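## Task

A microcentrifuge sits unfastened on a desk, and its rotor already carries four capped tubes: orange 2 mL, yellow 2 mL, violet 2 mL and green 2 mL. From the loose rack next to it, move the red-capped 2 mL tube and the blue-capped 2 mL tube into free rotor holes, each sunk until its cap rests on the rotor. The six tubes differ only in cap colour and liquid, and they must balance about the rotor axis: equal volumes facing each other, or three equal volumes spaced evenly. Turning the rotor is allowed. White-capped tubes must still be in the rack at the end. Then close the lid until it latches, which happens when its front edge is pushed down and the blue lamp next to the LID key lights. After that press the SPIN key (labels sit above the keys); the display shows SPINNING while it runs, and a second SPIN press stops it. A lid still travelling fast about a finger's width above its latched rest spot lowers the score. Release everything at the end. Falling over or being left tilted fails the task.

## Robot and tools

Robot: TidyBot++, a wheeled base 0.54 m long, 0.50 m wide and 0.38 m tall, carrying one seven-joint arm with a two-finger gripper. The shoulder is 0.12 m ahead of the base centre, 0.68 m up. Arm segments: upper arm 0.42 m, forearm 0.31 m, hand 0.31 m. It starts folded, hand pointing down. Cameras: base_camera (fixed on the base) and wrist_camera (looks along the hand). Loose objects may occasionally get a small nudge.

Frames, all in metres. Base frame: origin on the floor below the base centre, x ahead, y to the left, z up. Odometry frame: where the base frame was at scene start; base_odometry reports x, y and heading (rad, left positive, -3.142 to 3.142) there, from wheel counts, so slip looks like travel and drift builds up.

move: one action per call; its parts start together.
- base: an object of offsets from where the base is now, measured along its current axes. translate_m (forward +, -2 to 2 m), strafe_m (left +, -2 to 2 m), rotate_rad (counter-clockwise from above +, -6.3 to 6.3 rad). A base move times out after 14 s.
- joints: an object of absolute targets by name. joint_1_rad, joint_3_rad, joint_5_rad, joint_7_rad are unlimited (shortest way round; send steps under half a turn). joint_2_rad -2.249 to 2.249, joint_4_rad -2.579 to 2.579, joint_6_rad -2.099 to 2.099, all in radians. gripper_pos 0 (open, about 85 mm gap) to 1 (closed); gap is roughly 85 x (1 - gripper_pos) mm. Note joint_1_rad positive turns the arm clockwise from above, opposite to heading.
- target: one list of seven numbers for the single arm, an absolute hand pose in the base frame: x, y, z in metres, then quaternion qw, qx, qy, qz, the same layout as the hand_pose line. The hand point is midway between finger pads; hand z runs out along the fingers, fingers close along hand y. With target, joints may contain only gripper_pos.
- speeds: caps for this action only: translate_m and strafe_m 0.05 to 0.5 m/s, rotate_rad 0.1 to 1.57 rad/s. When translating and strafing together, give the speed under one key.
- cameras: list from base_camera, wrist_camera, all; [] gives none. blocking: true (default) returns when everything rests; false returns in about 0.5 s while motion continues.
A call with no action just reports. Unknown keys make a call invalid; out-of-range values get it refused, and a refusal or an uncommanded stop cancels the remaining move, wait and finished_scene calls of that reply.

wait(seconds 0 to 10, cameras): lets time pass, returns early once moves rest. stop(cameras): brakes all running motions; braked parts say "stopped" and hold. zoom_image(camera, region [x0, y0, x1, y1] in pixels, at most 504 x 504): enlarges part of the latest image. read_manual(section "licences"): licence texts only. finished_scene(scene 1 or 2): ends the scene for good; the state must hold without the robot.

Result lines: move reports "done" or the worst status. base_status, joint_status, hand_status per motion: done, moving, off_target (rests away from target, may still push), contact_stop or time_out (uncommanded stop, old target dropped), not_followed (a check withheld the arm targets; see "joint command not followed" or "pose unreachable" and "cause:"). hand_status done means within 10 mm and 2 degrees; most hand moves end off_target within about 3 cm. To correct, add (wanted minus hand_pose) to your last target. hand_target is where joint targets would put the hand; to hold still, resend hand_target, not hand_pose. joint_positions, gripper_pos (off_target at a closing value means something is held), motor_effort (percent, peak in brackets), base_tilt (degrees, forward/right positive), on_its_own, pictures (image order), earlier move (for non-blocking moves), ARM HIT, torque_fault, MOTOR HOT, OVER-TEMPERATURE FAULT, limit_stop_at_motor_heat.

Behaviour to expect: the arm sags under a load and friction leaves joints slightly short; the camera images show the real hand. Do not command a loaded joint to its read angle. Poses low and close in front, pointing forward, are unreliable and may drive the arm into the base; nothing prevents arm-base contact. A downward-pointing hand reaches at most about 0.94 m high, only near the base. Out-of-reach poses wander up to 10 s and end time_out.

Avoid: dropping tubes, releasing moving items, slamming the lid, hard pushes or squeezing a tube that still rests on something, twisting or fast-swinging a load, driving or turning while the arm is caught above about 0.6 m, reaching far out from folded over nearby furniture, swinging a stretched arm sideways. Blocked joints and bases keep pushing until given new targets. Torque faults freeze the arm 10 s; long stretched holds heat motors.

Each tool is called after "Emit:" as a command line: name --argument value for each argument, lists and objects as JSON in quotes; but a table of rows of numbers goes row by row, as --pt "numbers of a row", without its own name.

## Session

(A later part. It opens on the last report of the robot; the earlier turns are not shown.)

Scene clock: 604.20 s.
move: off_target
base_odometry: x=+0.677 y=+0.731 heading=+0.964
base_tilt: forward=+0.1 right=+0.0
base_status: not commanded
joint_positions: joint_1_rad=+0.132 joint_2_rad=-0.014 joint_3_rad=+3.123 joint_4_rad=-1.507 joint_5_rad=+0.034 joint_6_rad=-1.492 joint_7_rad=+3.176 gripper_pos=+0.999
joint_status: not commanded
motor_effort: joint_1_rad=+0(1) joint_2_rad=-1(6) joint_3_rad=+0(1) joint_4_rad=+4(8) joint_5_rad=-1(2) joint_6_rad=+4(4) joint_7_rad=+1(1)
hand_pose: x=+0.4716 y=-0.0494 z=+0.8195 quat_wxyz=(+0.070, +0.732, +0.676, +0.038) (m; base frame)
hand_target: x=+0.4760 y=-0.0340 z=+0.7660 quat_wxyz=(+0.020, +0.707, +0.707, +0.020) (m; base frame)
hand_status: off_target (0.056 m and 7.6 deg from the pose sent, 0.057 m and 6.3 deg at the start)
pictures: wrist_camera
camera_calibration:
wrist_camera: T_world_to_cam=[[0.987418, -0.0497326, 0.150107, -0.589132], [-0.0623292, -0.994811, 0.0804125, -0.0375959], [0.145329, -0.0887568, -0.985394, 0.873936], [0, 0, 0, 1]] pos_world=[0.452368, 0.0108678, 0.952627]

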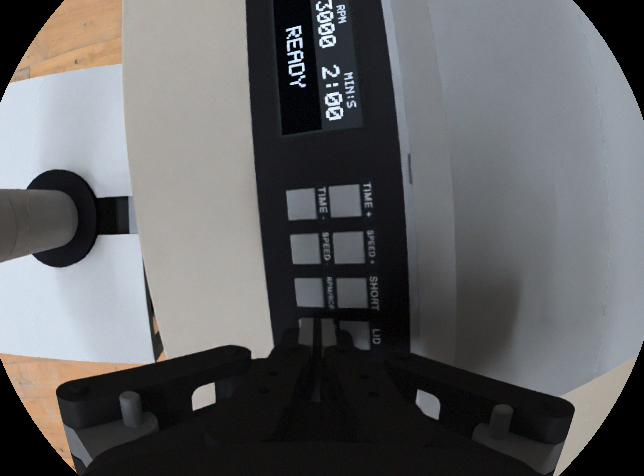

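Emit:
move --target '[0.482, -0.034, 0.822, 0.0, 0.70, 0.70, 0.0]' --cameras '[]'

Emit:
move --target '[0.482, -0.034, 0.832, 0.0, 0.70, 0.70, 0.0]' --base '{"strafe_m": -0.003}' --cameras '[]'

Emit:
move --target '[0.482, -0.034, 0.822, 0.0, 0.70, 0.70, 0.0]' --cameras '["wrist_camera"]'

Emit:
zoom_image --camera "wrist_camera" --region '[220, 180, 420, 360]'

"target": qw, qx, qy, qz must be a unit quaternion (the sum of their squares is 1)
Scene clock: 615.67 s.
base_odometry: x=+0.677 y=+0.731 heading=+0.964
base_tilt: forward=+0.1 right=+0.0
base_status: not commanded
joint_positions: joint_1_rad=+0.132 joint_2_rad=-0.014 joint_3_rad=+3.123 joint_4_rad=-1.507 joint_5_rad=+0.034 joint_6_rad=-1.492 joint_7_rad=+3.176 gripper_pos=+0.999
joint_status: not commanded
motor_effort: joint_1_rad=+0(1) joint_2_rad=-1(6) joint_3_rad=+0(1) joint_4_rad=+6(8) joint_5_rad=-1(2) joint_6_rad=+4(4) joint_7_rad=+1(1)
hand_pose: x=+0.4716 y=-0.0494 z=+0.8195 quat_wxyz=(+0.070, +0.732, +0.676, +0.038) (m; base frame)
hand_target: x=+0.4760 y=-0.0340 z=+0.7660 quat_wxyz=(+0.020, +0.707, +0.707, +0.020) (m; base frame)
hand_status: off_target (0.056 m and 7.6 deg from the pose sent, 0.057 m and 6.3 deg at the start)
pictures: none

not run: a call was refused earlier in this reply.

not run: a call was refused earlier in this reply.

Scaled by 2.520.

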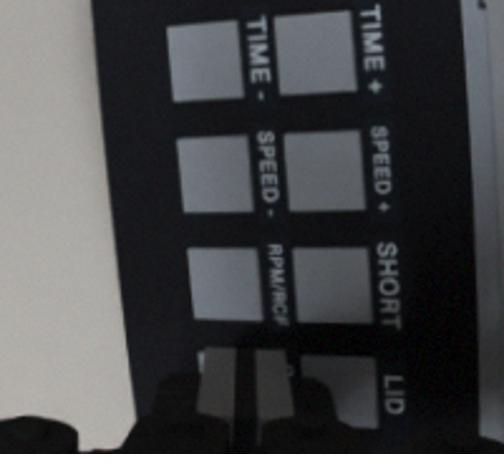

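Emit:
move --target '[0.482, -0.034, 0.822, 0.005, 0.7071, 0.7071, 0.005]' --cameras '[]'

Emit:
move --target '[0.482, -0.034, 0.832, 0.005, 0.7071, 0.7071, 0.005]' --base '{"strafe_m": -0.003}' --cameras '[]'

Emit:
move --target '[0.482, -0.034, 0.822, 0.005, 0.7071, 0.7071, 0.005]' --cameras '["wrist_camera"]'

Emit:
zoom_image --camera "wrist_camera" --region '[220, 180, 420, 360]'

Scene clock: 619.83 s.
move: off_target
base_odometry: x=+0.677 y=+0.731 heading=+0.964
base_tilt: forward=+0.1 right=+0.0
base_status: not commanded
joint_positions: joint_1_rad=+0.132 joint_2_rad=+0.088 joint_3_rad=+3.115 joint_4_rad=-1.374 joint_5_rad=+0.034 joint_6_rad=-1.643 joint_7_rad=+3.176 gripper_pos=+0.999
joint_status: not commanded
motor_effort: joint_1_rad=+0(1) joint_2_rad=-20(20) joint_3_rad=+0(1) joint_4_rad=+17(18) joint_5_rad=-2(3) joint_6_rad=+3(5) joint_7_rad=+1(1)
hand_pose: x=+0.4765 y=-0.0474 z=+0.8242 quat_wxyz=(+0.024, +0.733, +0.680, +0.000) (m; base frame)
hand_target: x=+0.4820 y=-0.0340 z=+0.8220 quat_wxyz=(+0.005, +0.707, +0.707, +0.005) (m; base frame)
hand_status: off_target (0.015 m and 4.8 deg from the pose sent, 0.019 m and 9.5 deg at the start)
pictures: none
No camera images: "cameras" was empty.

Scene clock: 620.77 s.
move: off_target
base_odometry: x=+0.679 y=+0.729 heading=+0.964
base_tilt: forward=+0.1 right=+0.0
base_status: done
joint_positions: joint_1_rad=+0.132 joint_2_rad=+0.096 joint_3_rad=+3.108 joint_4_rad=-1.323 joint_5_rad=+0.032 joint_6_rad=-1.656 joint_7_rad=+3.176 gripper_pos=+0.999
joint_status: not commanded
motor_effort: joint_1_rad=+1(2) joint_2_rad=-21(22) joint_3_rad=+1(3) joint_4_rad=+16(18) joint_5_rad=-1(2) joint_6_rad=+0(3) joint_7_rad=+1(1)
hand_pose: x=+0.4874 y=-0.0456 z=+0.8376 quat_wxyz=(+0.034, +0.730, +0.682, +0.011) (m; base frame)
hand_target: x=+0.4820 y=-0.0340 z=+0.8320 quat_wxyz=(+0.005, +0.707, +0.707, +0.005) (m; base frame)
hand_status: off_target (0.014 m and 5.2 deg from the pose sent, 0.016 m and 4.8 deg at the start)
pictures: none
No camera images: "cameras" was empty.

Scene clock: 621.43 s.
move: off_target
base_odometry: x=+0.679 y=+0.729 heading=+0.964
base_tilt: forward=+0.1 right=+0.0
base_status: not commanded
joint_positions: joint_1_rad=+0.132 joint_2_rad=+0.096 joint_3_rad=+3.108 joint_4_rad=-1.344 joint_5_rad=+0.032 joint_6_rad=-1.656 joint_7_rad=+3.176 gripper_pos=+0.999
joint_status: not commanded
motor_effort: joint_1_rad=+0(1) joint_2_rad=-21(22) joint_3_rad=+0(1) joint_4_rad=+16(16) joint_5_rad=+0(1) joint_6_rad=+0(1) joint_7_rad=+1(1)
hand_pose: x=+0.4820 y=-0.0451 z=+0.8307 quat_wxyz=(+0.026, +0.730, +0.682, +0.004) (m; base frame)
hand_target: x=+0.4820 y=-0.0340 z=+0.8220 quat_wxyz=(+0.005, +0.707, +0.707, +0.005) (m; base frame)
hand_status: off_target (0.014 m and 4.6 deg from the pose sent, 0.020 m and 5.2 deg at the start)
pictures: wrist_camera
camera_calibration:
wrist_camera: T_world_to_cam=[[0.998339, -0.0414002, 0.040063, -0.51433], [-0.044097, -0.996645, 0.0689516, -0.0328502], [0.0370739, -0.0706037, -0.996815, 0.946367], [0, 0, 0, 1]] pos_world=[0.476942, 0.0127837, 0.966224]

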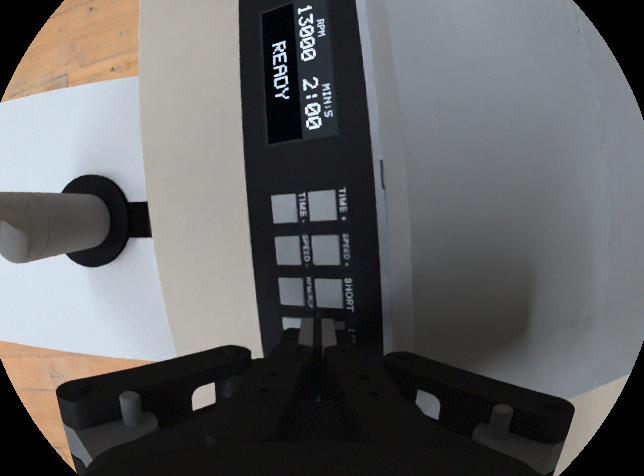

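Scaled by 2.520.

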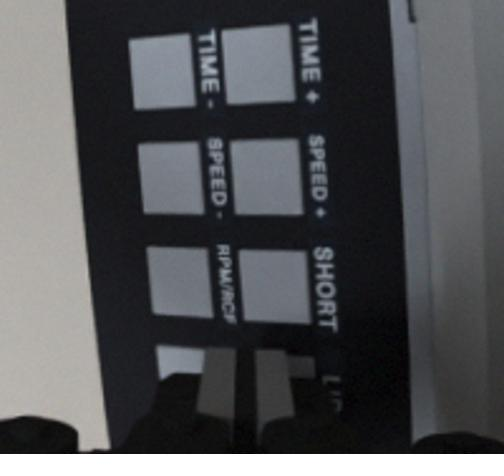

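Emit:
move --target '[0.475, -0.040, 0.870, 0.02, 0.70, 0.70, 0.02]' --cameras '[]'

Emit:
move --target '[0.480, -0.036, 0.832, 0.02, 0.70, 0.70, 0.02]' --cameras '["wrist_camera"]'

Emit:
zoom_image --camera "wrist_camera" --region '[220, 180, 420, 360]'

Scene clock: 624.73 s.
move: off_target
base_odometry: x=+0.679 y=+0.729 heading=+0.964
base_tilt: forward=+0.1 right=+0.0
base_status: not commanded
joint_positions: joint_1_rad=+0.132 joint_2_rad=+0.089 joint_3_rad=+3.124 joint_4_rad=-1.238 joint_5_rad=+0.032 joint_6_rad=-1.731 joint_7_rad=+3.188 gripper_pos=+0.999
joint_status: not commanded
motor_effort: joint_1_rad=+1(1) joint_2_rad=-21(22) joint_3_rad=+0(1) joint_4_rad=+16(17) joint_5_rad=-1(1) joint_6_rad=+0(1) joint_7_rad=+1(1)
hand_pose: x=+0.4835 y=-0.0509 z=+0.8668 quat_wxyz=(+0.042, +0.732, +0.680, +0.016) (m; base frame)
hand_target: x=+0.4750 y=-0.0400 z=+0.8700 quat_wxyz=(+0.020, +0.707, +0.707, +0.020) (m; base frame)
hand_status: off_target (0.014 m and 5.0 deg from the pose sent, 0.040 m and 4.4 deg at the start)
pictures: none
No camera images: "cameras" was empty.

Scene clock: 625.73 s.
move: off_target
base_odometry: x=+0.679 y=+0.729 heading=+0.964
base_tilt: forward=+0.1 right=+0.0
base_status: not commanded
joint_positions: joint_1_rad=+0.132 joint_2_rad=+0.087 joint_3_rad=+3.124 joint_4_rad=-1.348 joint_5_rad=+0.032 joint_6_rad=-1.680 joint_7_rad=+3.188 gripper_pos=+0.999
joint_status: not commanded
motor_effort: joint_1_rad=+0(1) joint_2_rad=-21(22) joint_3_rad=+1(1) joint_4_rad=+16(17) joint_5_rad=-1(1) joint_6_rad=-1(1) joint_7_rad=+1(1)
hand_pose: x=+0.4716 y=-0.0495 z=+0.8324 quat_wxyz=(+0.020, +0.732, +0.681, -0.003) (m; base frame)
hand_target: x=+0.4800 y=-0.0360 z=+0.8320 quat_wxyz=(+0.020, +0.707, +0.707, +0.020) (m; base frame)
hand_status: off_target (0.016 m and 4.9 deg from the pose sent, 0.038 m and 5.0 deg at the start)
pictures: wrist_camera
camera_calibration:
wrist_camera: T_world_to_cam=[[0.998727, -0.0460484, 0.0206047, -0.488462], [-0.0473809, -0.996443, 0.0696923, -0.036872], [0.0173221, -0.0705798, -0.997356, 0.957891], [0, 0, 0, 1]] pos_world=[0.469501, 0.00837399, 0.967992]

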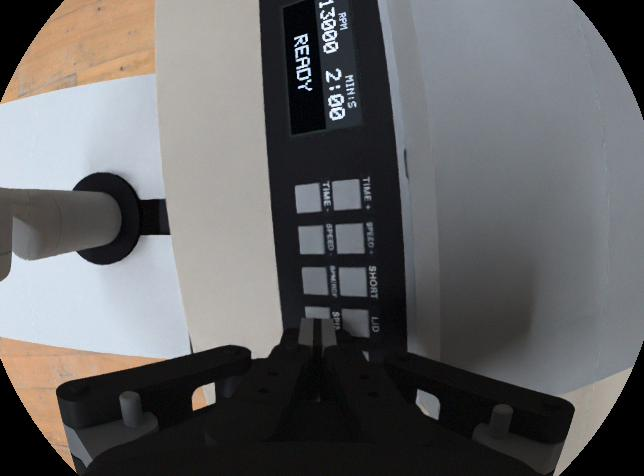

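Scaled by 2.520.

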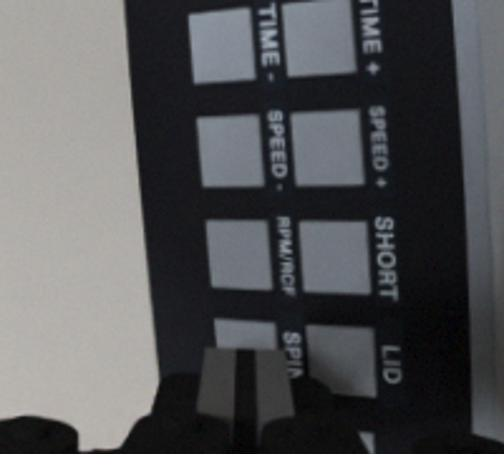

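Emit:
move --target '[0.4815, -0.036, 0.812, 0.02, 0.70, 0.70, 0.02]' --cameras '["wrist_camera"]'

Emit:
zoom_image --camera "wrist_camera" --region '[220, 180, 420, 360]'

Emit:
move --target '[0.4815, -0.036, 0.798, 0.02, 0.70, 0.70, 0.02]' --cameras '["wrist_camera"]'

Scene clock: 630.23 s.
move: off_target
base_odometry: x=+0.679 y=+0.729 heading=+0.964
base_tilt: forward=+0.1 right=+0.0
base_status: not commanded
joint_positions: joint_1_rad=+0.132 joint_2_rad=+0.073 joint_3_rad=+3.124 joint_4_rad=-1.401 joint_5_rad=+0.032 joint_6_rad=-1.626 joint_7_rad=+3.188 gripper_pos=+0.999
joint_status: not commanded
motor_effort: joint_1_rad=+0(1) joint_2_rad=-16(21) joint_3_rad=+0(1) joint_4_rad=+14(16) joint_5_rad=-1(2) joint_6_rad=+1(3) joint_7_rad=+1(2)
hand_pose: x=+0.4720 y=-0.0495 z=+0.8211 quat_wxyz=(+0.026, +0.731, +0.681, +0.002) (m; base frame)
hand_target: x=+0.4815 y=-0.0360 z=+0.8120 quat_wxyz=(+0.020, +0.707, +0.707, +0.020) (m; base frame)
hand_status: off_target (0.019 m and 4.6 deg from the pose sent, 0.026 m and 4.9 deg at the start)
pictures: wrist_camera
camera_calibration:
wrist_camera: T_world_to_cam=[[0.998343, -0.0442928, 0.0367323, -0.501567], [-0.046824, -0.996364, 0.0711816, -0.0375758], [0.0334459, -0.0727836, -0.996787, 0.93842], [0, 0, 0, 1]] pos_world=[0.467591, 0.00864662, 0.956503]

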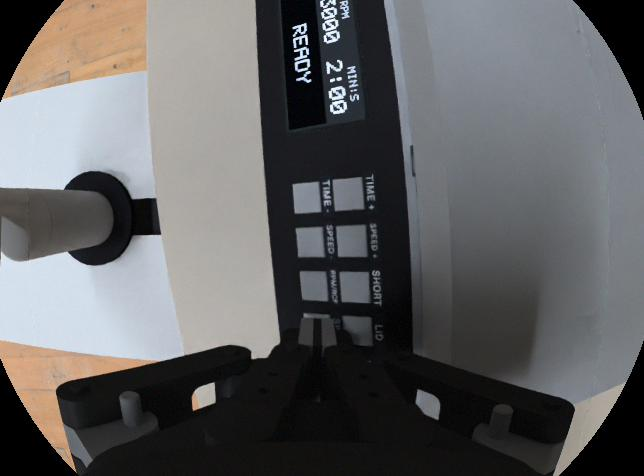

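Scaled by 2.520.

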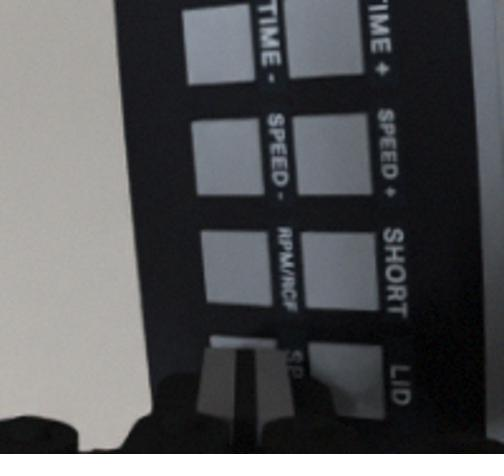

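Scene clock: 630.93 s.
move: off_target
base_odometry: x=+0.679 y=+0.729 heading=+0.964
base_tilt: forward=+0.1 right=+0.0
base_status: not commanded
joint_positions: joint_1_rad=+0.132 joint_2_rad=+0.048 joint_3_rad=+3.124 joint_4_rad=-1.432 joint_5_rad=+0.032 joint_6_rad=-1.588 joint_7_rad=+3.188 gripper_pos=+0.999
joint_status: not commanded
motor_effort: joint_1_rad=-1(1) joint_2_rad=-13(19) joint_3_rad=+0(1) joint_4_rad=+12(15) joint_5_rad=-2(2) joint_6_rad=+3(3) joint_7_rad=+1(1)
hand_pose: x=+0.4716 y=-0.0494 z=+0.8204 quat_wxyz=(+0.038, +0.731, +0.681, +0.012) (m; base frame)
hand_target: x=+0.4815 y=-0.0360 z=+0.7980 quat_wxyz=(+0.020, +0.707, +0.707, +0.020) (m; base frame)
hand_status: off_target (0.028 m and 4.6 deg from the pose sent, 0.028 m and 4.6 deg at the start)
pictures: wrist_camera
camera_calibration:
wrist_camera: T_world_to_cam=[[0.996758, -0.0430643, 0.0679625, -0.525953], [-0.0480705, -0.996111, 0.0738318, -0.0390799], [0.0645187, -0.0768594, -0.994952, 0.921418], [0, 0, 0, 1]] pos_world=[0.462921, 0.00924195, 0.955397]

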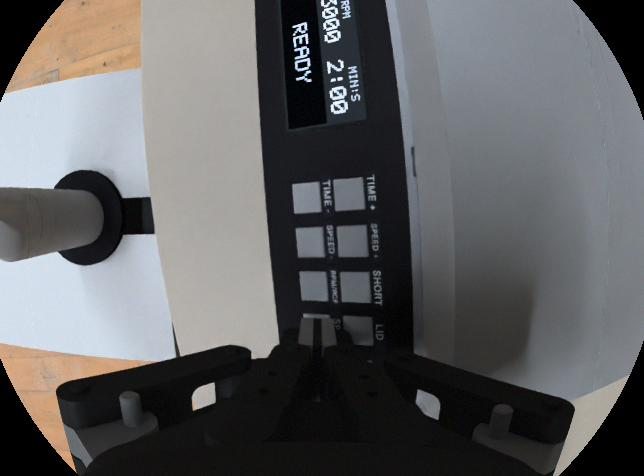

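Good placement; continue pressing.

Emit:
move --target '[0.4815, -0.036, 0.785, 0.02, 0.70, 0.70, 0.02]' --cameras '["wrist_camera"]'

Scene clock: 633.13 s.
move: off_target
base_odometry: x=+0.679 y=+0.729 heading=+0.964
base_tilt: forward=+0.1 right=+0.0
base_status: not commanded
joint_positions: joint_1_rad=+0.132 joint_2_rad=+0.026 joint_3_rad=+3.124 joint_4_rad=-1.459 joint_5_rad=+0.032 joint_6_rad=-1.555 joint_7_rad=+3.188 gripper_pos=+0.999
joint_status: not commanded
motor_effort: joint_1_rad=-1(2) joint_2_rad=-8(12) joint_3_rad=-1(1) joint_4_rad=+9(11) joint_5_rad=-3(3) joint_6_rad=+4(4) joint_7_rad=+1(1)
hand_pose: x=+0.4713 y=-0.0494 z=+0.8197 quat_wxyz=(+0.049, +0.730, +0.681, +0.021) (m; base frame)
hand_target: x=+0.4815 y=-0.0360 z=+0.7850 quat_wxyz=(+0.020, +0.707, +0.707, +0.020) (m; base frame)
hand_status: off_target (0.039 m and 5.2 deg from the pose sent, 0.039 m and 4.6 deg at the start)
pictures: wrist_camera
camera_calibration:
wrist_camera: T_world_to_cam=[[0.994549, -0.041786, 0.0955336, -0.547077], [-0.0491495, -0.99589, 0.0760704, -0.0402756], [0.0919623, -0.0803511, -0.992515, 0.905634], [0, 0, 0, 1]] pos_world=[0.458831, 0.00979849, 0.954183]

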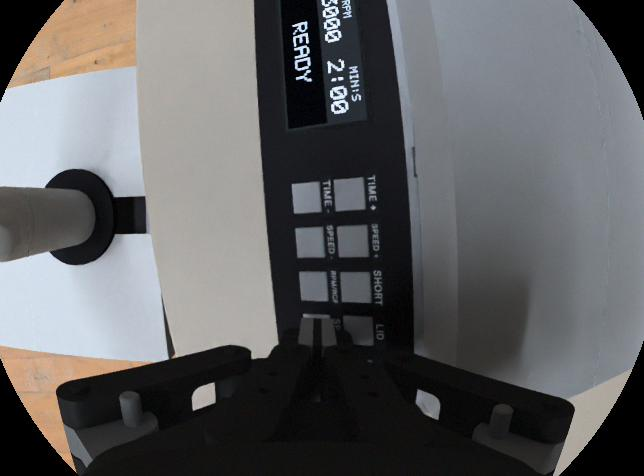

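Emit:
move --target '[0.4815, -0.036, 0.770, 0.02, 0.70, 0.70, 0.02]' --cameras '["wrist_camera"]'

Emit:
zoom_image --camera "wrist_camera" --region '[270, 270, 370, 360]'

Scene clock: 636.60 s.
move: off_target
base_odometry: x=+0.679 y=+0.729 heading=+0.964
base_tilt: forward=+0.1 right=+0.0
base_status: not commanded
joint_positions: joint_1_rad=+0.132 joint_2_rad=+0.003 joint_3_rad=+3.124 joint_4_rad=-1.489 joint_5_rad=+0.032 joint_6_rad=-1.517 joint_7_rad=+3.188 gripper_pos=+0.999
joint_status: not commanded
motor_effort: joint_1_rad=-2(2) joint_2_rad=-2(8) joint_3_rad=-1(2) joint_4_rad=+6(9) joint_5_rad=-3(4) joint_6_rad=+6(6) joint_7_rad=+1(2)
hand_pose: x=+0.4710 y=-0.0493 z=+0.8189 quat_wxyz=(+0.061, +0.729, +0.681, +0.031) (m; base frame)
hand_target: x=+0.4815 y=-0.0360 z=+0.7700 quat_wxyz=(+0.020, +0.707, +0.707, +0.020) (m; base frame)
hand_status: off_target (0.052 m and 6.2 deg from the pose sent, 0.052 m and 5.2 deg at the start)
pictures: wrist_camera
camera_calibration:
wrist_camera: T_world_to_cam=[[0.991221, -0.0401537, 0.125969, -0.569977], [-0.0503172, -0.995638, 0.0785663, -0.0416046], [0.122265, -0.084215, -0.988918, 0.887473], [0, 0, 0, 1]] pos_world=[0.454374, 0.0104287, 0.952706]

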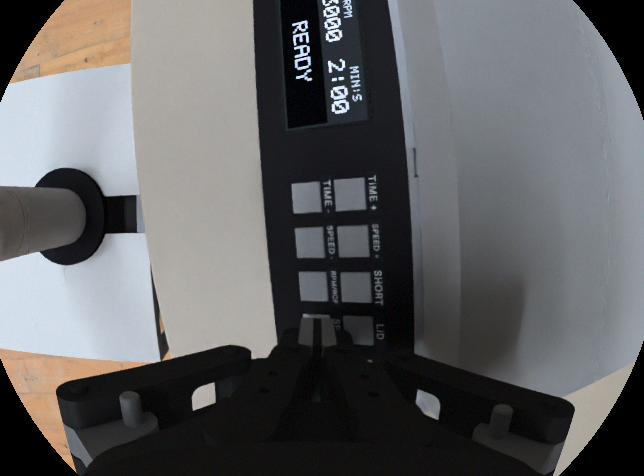

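Scaled by 5.040.

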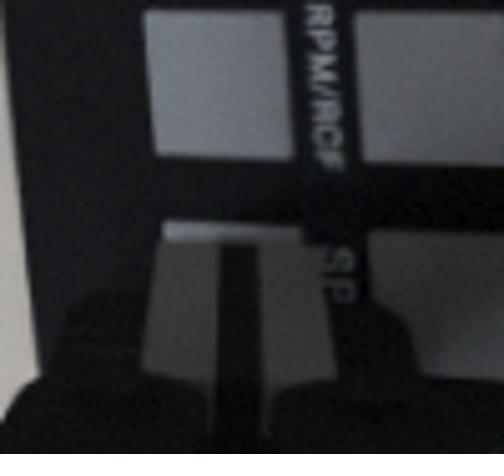

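Emit:
move --target '[0.475, -0.036, 0.850, 0.02, 0.70, 0.70, 0.02]' --cameras '[]'

Emit:
move --target '[0.476, -0.036, 0.830, 0.02, 0.70, 0.70, 0.02]' --cameras '["wrist_camera"]'

Emit:
zoom_image --camera "wrist_camera" --region '[220, 180, 420, 360]'

Scene clock: 647.73 s.
move: off_target
base_odometry: x=+0.679 y=+0.729 heading=+0.964
base_tilt: forward=+0.1 right=+0.0
base_status: not commanded
joint_positions: joint_1_rad=+0.132 joint_2_rad=+0.070 joint_3_rad=+3.124 joint_4_rad=-1.319 joint_5_rad=+0.027 joint_6_rad=-1.663 joint_7_rad=+3.188 gripper_pos=+0.999
joint_status: not commanded
motor_effort: joint_1_rad=+0(2) joint_2_rad=-20(22) joint_3_rad=+1(2) joint_4_rad=+15(17) joint_5_rad=+0(4) joint_6_rad=+0(7) joint_7_rad=+1(2)
hand_pose: x=+0.4817 y=-0.0491 z=+0.8485 quat_wxyz=(+0.042, +0.731, +0.680, +0.019) (m; base frame)
hand_target: x=+0.4750 y=-0.0360 z=+0.8500 quat_wxyz=(+0.020, +0.707, +0.707, +0.020) (m; base frame)
hand_status: off_target (0.015 m and 4.9 deg from the pose sent, 0.034 m and 6.2 deg at the start)
pictures: none
No camera images: "cameras" was empty.

Scene clock: 648.53 s.
move: off_target
base_odometry: x=+0.679 y=+0.729 heading=+0.964
base_tilt: forward=+0.1 right=+0.0
base_status: not commanded
joint_positions: joint_1_rad=+0.132 joint_2_rad=+0.070 joint_3_rad=+3.128 joint_4_rad=-1.370 joint_5_rad=+0.027 joint_6_rad=-1.654 joint_7_rad=+3.188 gripper_pos=+0.999
joint_status: not commanded
motor_effort: joint_1_rad=+0(1) joint_2_rad=-20(21) joint_3_rad=+1(1) joint_4_rad=+16(17) joint_5_rad=-1(1) joint_6_rad=+0(1) joint_7_rad=+1(1)
hand_pose: x=+0.4714 y=-0.0492 z=+0.8320 quat_wxyz=(+0.027, +0.733, +0.680, +0.006) (m; base frame)
hand_target: x=+0.4760 y=-0.0360 z=+0.8300 quat_wxyz=(+0.020, +0.707, +0.707, +0.020) (m; base frame)
hand_status: off_target (0.014 m and 4.7 deg from the pose sent, 0.023 m and 4.9 deg at the start)
pictures: wrist_camera
camera_calibration:
wrist_camera: T_world_to_cam=[[0.997878, -0.0486255, 0.0433077, -0.506843], [-0.0514519, -0.996443, 0.0667342, -0.0321711], [0.0399087, -0.0688208, -0.99683, 0.946559], [0, 0, 0, 1]] pos_world=[0.466336, 0.00844086, 0.967656]

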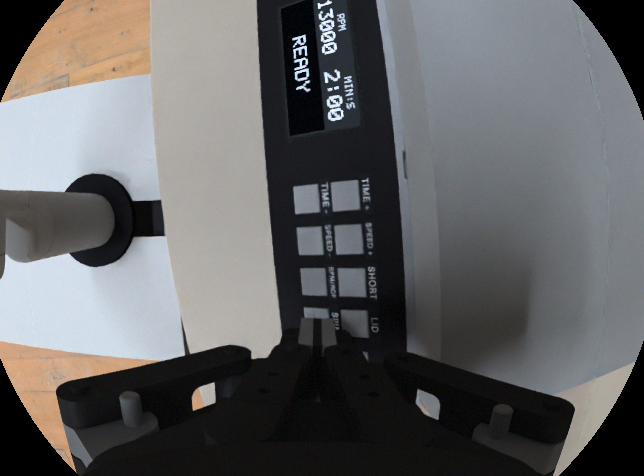

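Scaled by 2.520.

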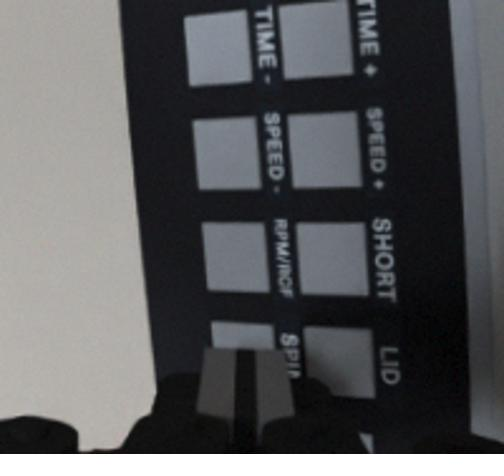

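Emit:
move --base '{"translate_m": -0.004}' --target '[0.477, -0.036, 0.826, 0.02, 0.70, 0.70, 0.02]' --cameras '["wrist_camera"]'

Emit:
zoom_image --camera "wrist_camera" --region '[220, 180, 420, 360]'

Scene clock: 652.17 s.
move: off_target
base_odometry: x=+0.677 y=+0.726 heading=+0.964
base_tilt: forward=+0.1 right=+0.0
base_status: done
joint_positions: joint_1_rad=+0.132 joint_2_rad=+0.068 joint_3_rad=+3.128 joint_4_rad=-1.379 joint_5_rad=+0.027 joint_6_rad=-1.651 joint_7_rad=+3.188 gripper_pos=+0.999
joint_status: not commanded
motor_effort: joint_1_rad=+0(1) joint_2_rad=-21(25) joint_3_rad=+0(2) joint_4_rad=+16(17) joint_5_rad=-1(1) joint_6_rad=-1(1) joint_7_rad=+1(2)
hand_pose: x=+0.4696 y=-0.0491 z=+0.8296 quat_wxyz=(+0.025, +0.733, +0.680, +0.004) (m; base frame)
hand_target: x=+0.4770 y=-0.0360 z=+0.8260 quat_wxyz=(+0.020, +0.707, +0.707, +0.020) (m; base frame)
hand_status: off_target (0.015 m and 4.7 deg from the pose sent, 0.016 m and 4.7 deg at the start)
pictures: wrist_camera
camera_calibration:
wrist_camera: T_world_to_cam=[[0.998061, -0.0489151, 0.0384797, -0.501046], [-0.0513995, -0.996464, 0.0664696, -0.0318122], [0.0350923, -0.0683186, -0.997046, 0.946681], [0, 0, 0, 1]] pos_world=[0.465218, 0.00846749, 0.965279]

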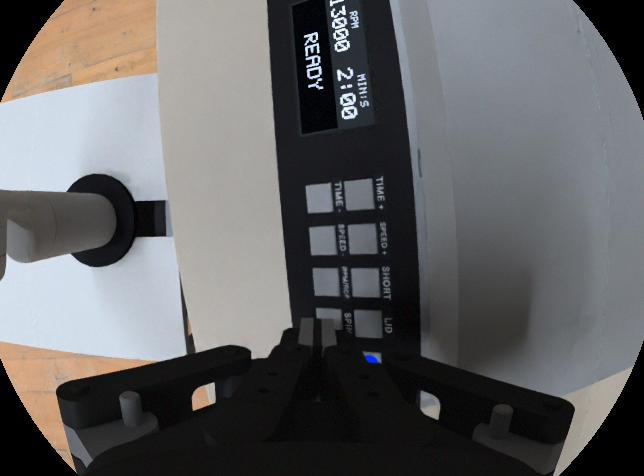

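Scaled by 2.520.

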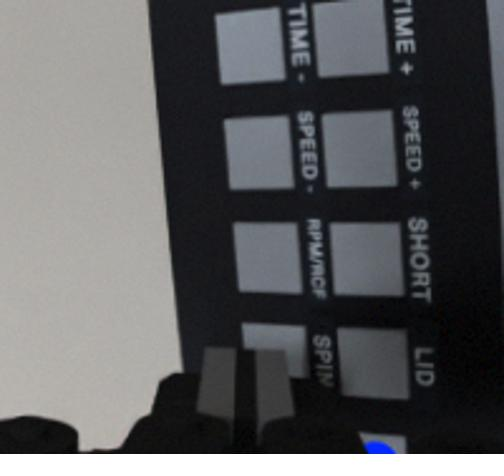

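Emit:
move --target '[0.480, -0.036, 0.810, 0.02, 0.70, 0.70, 0.02]' --cameras '["wrist_camera"]'

Emit:
zoom_image --camera "wrist_camera" --region '[220, 180, 420, 360]'

Emit:
move --target '[0.480, -0.036, 0.796, 0.02, 0.70, 0.70, 0.02]' --cameras '["wrist_camera"]'

Scene clock: 655.63 s.
move: off_target
base_odometry: x=+0.677 y=+0.726 heading=+0.964
base_tilt: forward=+0.1 right=+0.0
base_status: not commanded
joint_positions: joint_1_rad=+0.132 joint_2_rad=+0.062 joint_3_rad=+3.128 joint_4_rad=-1.422 joint_5_rad=+0.027 joint_6_rad=-1.610 joint_7_rad=+3.188 gripper_pos=+0.999
joint_status: not commanded
motor_effort: joint_1_rad=+0(1) joint_2_rad=-18(20) joint_3_rad=+0(1) joint_4_rad=+15(16) joint_5_rad=-1(2) joint_6_rad=+0(2) joint_7_rad=+1(1)
hand_pose: x=+0.4696 y=-0.0490 z=+0.8180 quat_wxyz=(+0.026, +0.733, +0.680, +0.005) (m; base frame)
hand_target: x=+0.4800 y=-0.0360 z=+0.8100 quat_wxyz=(+0.020, +0.707, +0.707, +0.020) (m; base frame)
hand_status: off_target (0.019 m and 4.6 deg from the pose sent, 0.026 m and 4.7 deg at the start)
pictures: wrist_camera
camera_calibration:
wrist_camera: T_world_to_cam=[[0.997978, -0.0477797, 0.0419283, -0.503242], [-0.0505162, -0.996484, 0.0668347, -0.0317301], [0.0385876, -0.0688176, -0.996883, 0.933332], [0, 0, 0, 1]] pos_world=[0.464606, 0.00856638, 0.953643]

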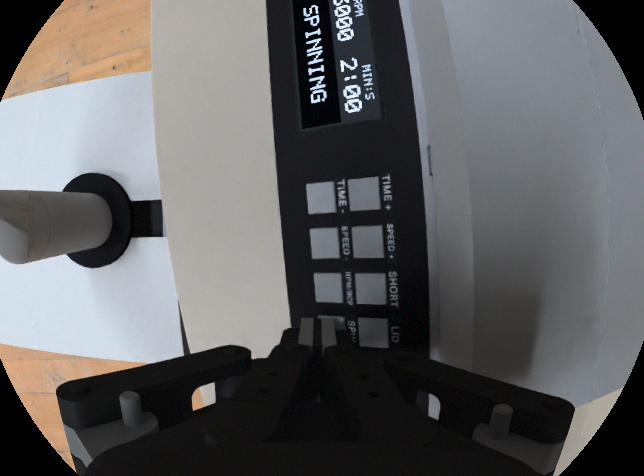

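Scaled by 2.520.

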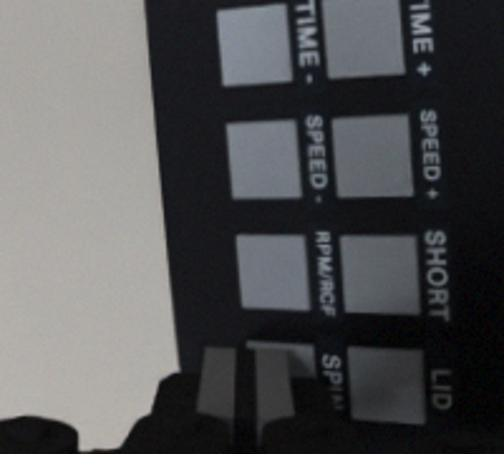

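Scene clock: 656.33 s.
move: off_target
base_odometry: x=+0.677 y=+0.726 heading=+0.964
base_tilt: forward=+0.1 right=+0.0
base_status: not commanded
joint_positions: joint_1_rad=+0.132 joint_2_rad=+0.045 joint_3_rad=+3.128 joint_4_rad=-1.446 joint_5_rad=+0.027 joint_6_rad=-1.580 joint_7_rad=+3.188 gripper_pos=+0.999
joint_status: not commanded
motor_effort: joint_1_rad=+0(1) joint_2_rad=-13(18) joint_3_rad=+0(1) joint_4_rad=+13(15) joint_5_rad=-1(2) joint_6_rad=+2(3) joint_7_rad=+1(1)
hand_pose: x=+0.4697 y=-0.0490 z=+0.8167 quat_wxyz=(+0.035, +0.732, +0.680, +0.013) (m; base frame)
hand_target: x=+0.4800 y=-0.0360 z=+0.7960 quat_wxyz=(+0.020, +0.707, +0.707, +0.020) (m; base frame)
hand_status: off_target (0.027 m and 4.6 deg from the pose sent, 0.028 m and 4.6 deg at the start)
pictures: wrist_camera
camera_calibration:
wrist_camera: T_world_to_cam=[[0.996779, -0.0468169, 0.0651154, -0.521627], [-0.0512832, -0.996318, 0.0687008, -0.0327788], [0.0616593, -0.0718188, -0.99551, 0.919965], [0, 0, 0, 1]] pos_world=[0.461541, 0.00899169, 0.952052]

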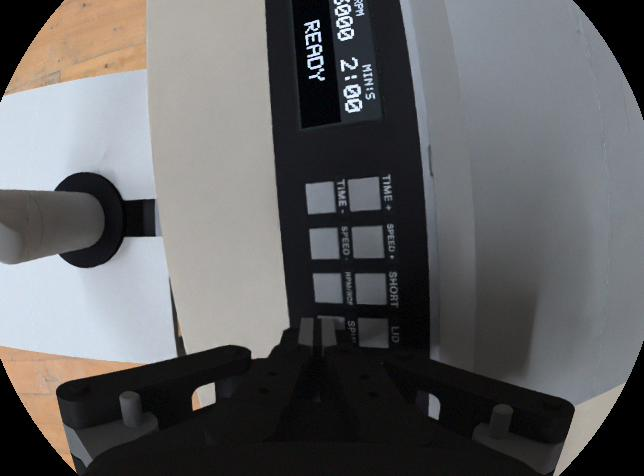

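Emit:
move --target '[0.477, -0.036, 0.828, 0.02, 0.70, 0.70, 0.02]' --cameras '["wrist_camera"]'

Emit:
zoom_image --camera "wrist_camera" --region '[220, 180, 420, 360]'

Scene clock: 658.67 s.
move: off_target
base_odometry: x=+0.677 y=+0.726 heading=+0.964
base_tilt: forward=+0.1 right=+0.0
base_status: not commanded
joint_positions: joint_1_rad=+0.132 joint_2_rad=+0.060 joint_3_rad=+3.128 joint_4_rad=-1.393 joint_5_rad=+0.027 joint_6_rad=-1.598 joint_7_rad=+3.188 gripper_pos=+0.999
joint_status: not commanded
motor_effort: joint_1_rad=+0(1) joint_2_rad=-20(21) joint_3_rad=+1(1) joint_4_rad=+16(17) joint_5_rad=-1(2) joint_6_rad=+0(3) joint_7_rad=+1(1)
hand_pose: x=+0.4810 y=-0.0504 z=+0.8288 quat_wxyz=(+0.043, +0.732, +0.680, +0.019) (m; base frame)
hand_target: x=+0.4770 y=-0.0360 z=+0.8280 quat_wxyz=(+0.020, +0.707, +0.707, +0.020) (m; base frame)
hand_status: off_target (0.015 m and 5.0 deg from the pose sent, 0.019 m and 4.6 deg at the start)
pictures: wrist_camera
camera_calibration:
wrist_camera: T_world_to_cam=[[0.99527, -0.0471353, 0.0849518, -0.549508], [-0.0531323, -0.996147, 0.0697719, -0.0343879], [0.0813358, -0.0739555, -0.993939, 0.920267], [0, 0, 0, 1]] pos_world=[0.470231, 0.00790219, 0.963771]

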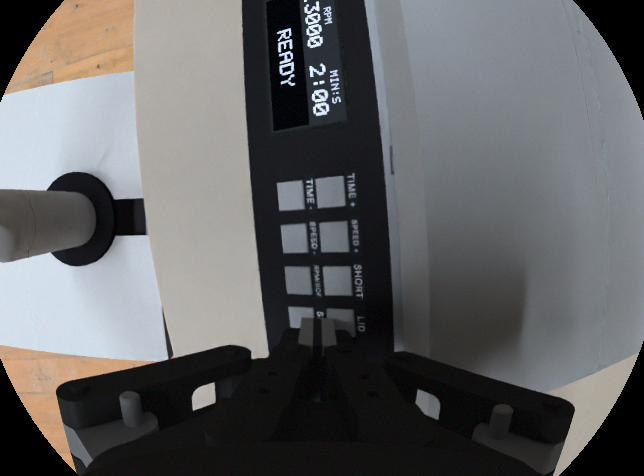

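Scaled by 2.520.

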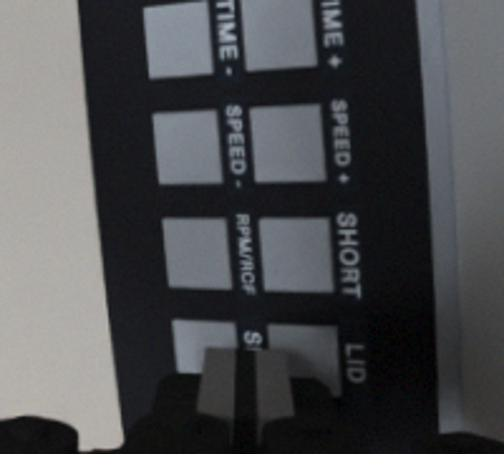

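Emit:
move --target '[0.475, -0.036, 0.850, 0.02, 0.70, 0.70, 0.02]' --cameras '[]'

Emit:
move --target '[0.476, -0.036, 0.828, 0.02, 0.70, 0.70, 0.02]' --cameras '["wrist_camera"]'

Emit:
zoom_image --camera "wrist_camera" --region '[220, 180, 420, 360]'

Scene clock: 661.87 s.
move: off_target
base_odometry: x=+0.677 y=+0.726 heading=+0.964
base_tilt: forward=+0.1 right=+0.0
base_status: not commanded
joint_positions: joint_1_rad=+0.132 joint_2_rad=+0.060 joint_3_rad=+3.128 joint_4_rad=-1.317 joint_5_rad=+0.027 joint_6_rad=-1.665 joint_7_rad=+3.188 gripper_pos=+0.999
joint_status: not commanded
motor_effort: joint_1_rad=+0(1) joint_2_rad=-20(21) joint_3_rad=+1(1) joint_4_rad=+16(17) joint_5_rad=-1(1) joint_6_rad=+1(1) joint_7_rad=+1(1)
hand_pose: x=+0.4802 y=-0.0503 z=+0.8528 quat_wxyz=(+0.046, +0.733, +0.679, +0.022) (m; base frame)
hand_target: x=+0.4750 y=-0.0360 z=+0.8500 quat_wxyz=(+0.020, +0.707, +0.707, +0.020) (m; base frame)
hand_status: off_target (0.015 m and 5.3 deg from the pose sent, 0.026 m and 5.0 deg at the start)
pictures: none
No camera images: "cameras" was empty.

Scene clock: 662.70 s.
move: off_target
base_odometry: x=+0.677 y=+0.726 heading=+0.964
base_tilt: forward=+0.1 right=+0.0
base_status: not commanded
joint_positions: joint_1_rad=+0.131 joint_2_rad=+0.060 joint_3_rad=+3.130 joint_4_rad=-1.376 joint_5_rad=+0.027 joint_6_rad=-1.652 joint_7_rad=+3.188 gripper_pos=+0.999
joint_status: not commanded
motor_effort: joint_1_rad=+1(1) joint_2_rad=-20(21) joint_3_rad=+1(1) joint_4_rad=+16(17) joint_5_rad=-1(1) joint_6_rad=+0(1) joint_7_rad=+1(1)
hand_pose: x=+0.4690 y=-0.0493 z=+0.8333 quat_wxyz=(+0.029, +0.733, +0.679, +0.007) (m; base frame)
hand_target: x=+0.4760 y=-0.0360 z=+0.8280 quat_wxyz=(+0.020, +0.707, +0.707, +0.020) (m; base frame)
hand_status: off_target (0.016 m and 4.7 deg from the pose sent, 0.029 m and 5.3 deg at the start)
pictures: wrist_camera
camera_calibration:
wrist_camera: T_world_to_cam=[[0.997577, -0.0498913, 0.0484945, -0.50873], [-0.0530984, -0.996321, 0.067265, -0.0321904], [0.0449602, -0.0696769, -0.996556, 0.945261], [0, 0, 0, 1]] pos_world=[0.463289, 0.00840972, 0.968841]

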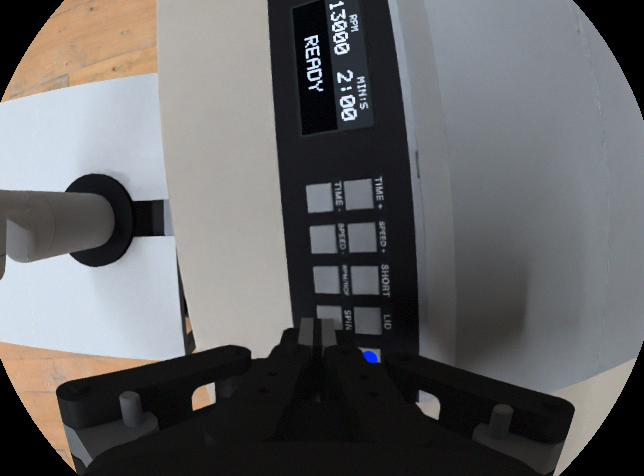

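Scaled by 2.520.

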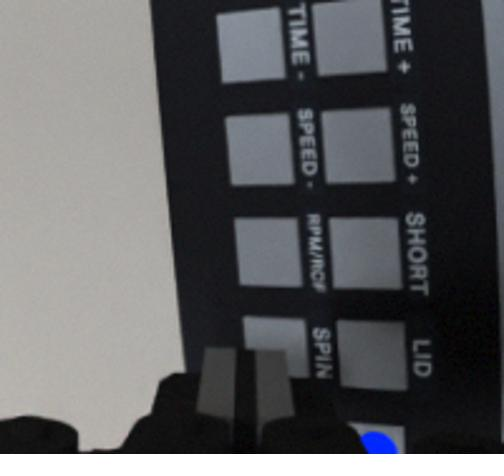

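Press once, stopping when SPINNING shows.

Emit:
move --target '[0.480, -0.036, 0.812, 0.02, 0.70, 0.70, 0.02]' --cameras '["wrist_camera"]'

Scene clock: 664.53 s.
move: off_target
base_odometry: x=+0.677 y=+0.726 heading=+0.964
base_tilt: forward=+0.1 right=+0.0
base_status: not commanded
joint_positions: joint_1_rad=+0.131 joint_2_rad=+0.061 joint_3_rad=+3.130 joint_4_rad=-1.419 joint_5_rad=+0.027 joint_6_rad=-1.614 joint_7_rad=+3.188 gripper_pos=+0.999
joint_status: not commanded
motor_effort: joint_1_rad=+0(1) joint_2_rad=-20(21) joint_3_rad=+0(1) joint_4_rad=+16(17) joint_5_rad=+0(1) joint_6_rad=+0(1) joint_7_rad=+1(2)
hand_pose: x=+0.4691 y=-0.0493 z=+0.8195 quat_wxyz=(+0.027, +0.733, +0.680, +0.005) (m; base frame)
hand_target: x=+0.4800 y=-0.0360 z=+0.8120 quat_wxyz=(+0.020, +0.707, +0.707, +0.020) (m; base frame)
hand_status: off_target (0.019 m and 4.7 deg from the pose sent, 0.027 m and 4.7 deg at the start)
pictures: wrist_camera
camera_calibration:
wrist_camera: T_world_to_cam=[[0.997896, -0.048907, 0.04257, -0.503398], [-0.0516914, -0.996415, 0.0669705, -0.0317071], [0.0391421, -0.06903, -0.996846, 0.934564], [0, 0, 0, 1]] pos_world=[0.464119, 0.00829983, 0.95517]

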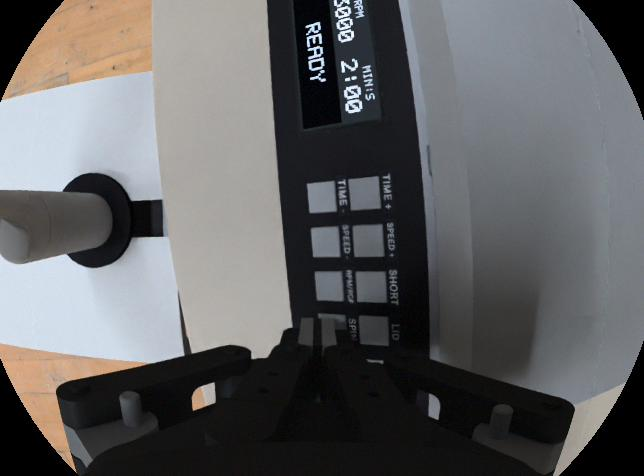

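Emit:
move --target '[0.480, -0.036, 0.806, 0.02, 0.70, 0.70, 0.02]' --cameras '["wrist_camera"]'

Scene clock: 666.57 s.
move: off_target
base_odometry: x=+0.677 y=+0.726 heading=+0.964
base_tilt: forward=+0.1 right=+0.0
base_status: not commanded
joint_positions: joint_1_rad=+0.131 joint_2_rad=+0.057 joint_3_rad=+3.130 joint_4_rad=-1.430 joint_5_rad=+0.027 joint_6_rad=-1.602 joint_7_rad=+3.188 gripper_pos=+0.999
joint_status: not commanded
motor_effort: joint_1_rad=+1(1) joint_2_rad=-17(20) joint_3_rad=+0(1) joint_4_rad=+15(16) joint_5_rad=-1(2) joint_6_rad=+0(2) joint_7_rad=+1(2)
hand_pose: x=+0.4691 y=-0.0493 z=+0.8173 quat_wxyz=(+0.028, +0.733, +0.680, +0.007) (m; base frame)
hand_target: x=+0.4800 y=-0.0360 z=+0.8060 quat_wxyz=(+0.020, +0.707, +0.707, +0.020) (m; base frame)
hand_status: off_target (0.021 m and 4.7 deg from the pose sent, 0.022 m and 4.7 deg at the start)
pictures: wrist_camera
camera_calibration:
wrist_camera: T_world_to_cam=[[0.99771, -0.0485551, 0.0470782, -0.506935], [-0.0516688, -0.996391, 0.067349, -0.0318767], [0.0436382, -0.0696273, -0.996618, 0.930033], [0, 0, 0, 1]] pos_world=[0.463542, 0.00837975, 0.9529]

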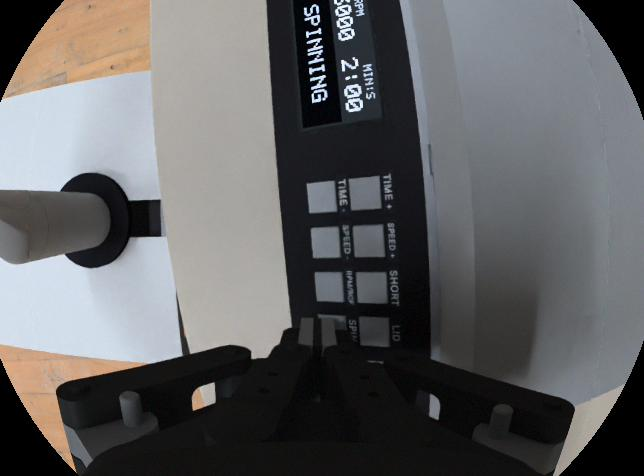

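Emit:
move --target '[0.470, -0.036, 0.870, 0.02, 0.70, 0.70, 0.02]' --cameras '["wrist_camera"]'

Scene clock: 669.20 s.
move: off_target
base_odometry: x=+0.677 y=+0.726 heading=+0.964
base_tilt: forward=+0.1 right=+0.0
base_status: not commanded
joint_positions: joint_1_rad=+0.129 joint_2_rad=+0.062 joint_3_rad=+3.136 joint_4_rad=-1.256 joint_5_rad=+0.027 joint_6_rad=-1.728 joint_7_rad=+3.188 gripper_pos=+0.999
joint_status: not commanded
motor_effort: joint_1_rad=+0(1) joint_2_rad=-20(22) joint_3_rad=+2(2) joint_4_rad=+16(18) joint_5_rad=-1(1) joint_6_rad=+1(3) joint_7_rad=+1(1)
hand_pose: x=+0.4755 y=-0.0513 z=+0.8705 quat_wxyz=(+0.045, +0.735, +0.676, +0.021) (m; base frame)
hand_target: x=+0.4700 y=-0.0360 z=+0.8700 quat_wxyz=(+0.020, +0.707, +0.707, +0.020) (m; base frame)
hand_status: off_target (0.016 m and 5.5 deg from the pose sent, 0.054 m and 4.7 deg at the start)
pictures: wrist_camera
camera_calibration:
wrist_camera: T_world_to_cam=[[0.994418, -0.0553753, 0.0898153, -0.551876], [-0.0617564, -0.995641, 0.0698965, -0.0345251], [0.0855532, -0.075053, -0.993503, 0.95971], [0, 0, 0, 1]] pos_world=[0.464557, 0.00709423, 1.00546]

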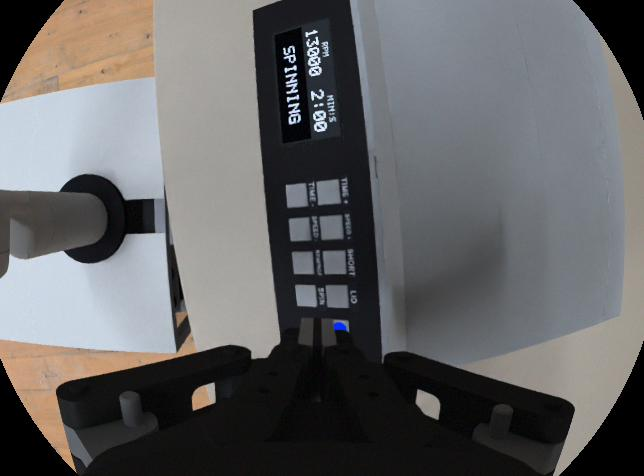

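SPINNING, hand clear.

Emit:
move --target '[0.470, -0.036, 0.91, 0.02, 0.70, 0.70, 0.02]' --cameras '["wrist_camera"]'

Scene clock: 671.23 s.
move: off_target
base_odometry: x=+0.677 y=+0.726 heading=+0.964
base_tilt: forward=+0.1 right=+0.0
base_status: not commanded
joint_positions: joint_1_rad=+0.129 joint_2_rad=+0.082 joint_3_rad=+3.119 joint_4_rad=-1.083 joint_5_rad=+0.027 joint_6_rad=-1.866 joint_7_rad=+3.188 gripper_pos=+0.999
joint_status: not commanded
motor_effort: joint_1_rad=+0(1) joint_2_rad=-20(21) joint_3_rad=+1(1) joint_4_rad=+15(16) joint_5_rad=-1(1) joint_6_rad=+1(1) joint_7_rad=+1(1)
hand_pose: x=+0.4736 y=-0.0449 z=+0.9160 quat_wxyz=(+0.050, +0.730, +0.681, +0.027) (m; base frame)
hand_target: x=+0.4700 y=-0.0360 z=+0.9100 quat_wxyz=(+0.020, +0.707, +0.707, +0.020) (m; base frame)
hand_status: off_target (0.011 m and 5.3 deg from the pose sent, 0.043 m and 5.5 deg at the start)
pictures: wrist_camera
camera_calibration:
wrist_camera: T_world_to_cam=[[0.993561, -0.0416096, 0.105377, -0.566933], [-0.0489502, -0.99648, 0.0680596, -0.0358544], [0.102174, -0.0727796, -0.992101, 0.996438], [0, 0, 0, 1]] pos_world=[0.459718, 0.0132024, 1.05075]

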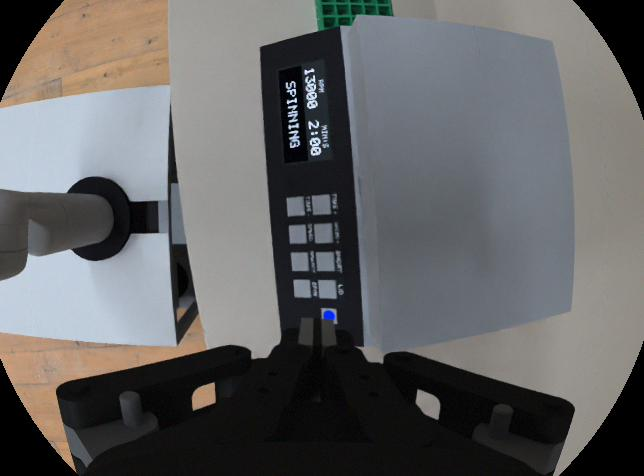

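Emit:
finished_scene --scene 2

The scene is finished: the task was done.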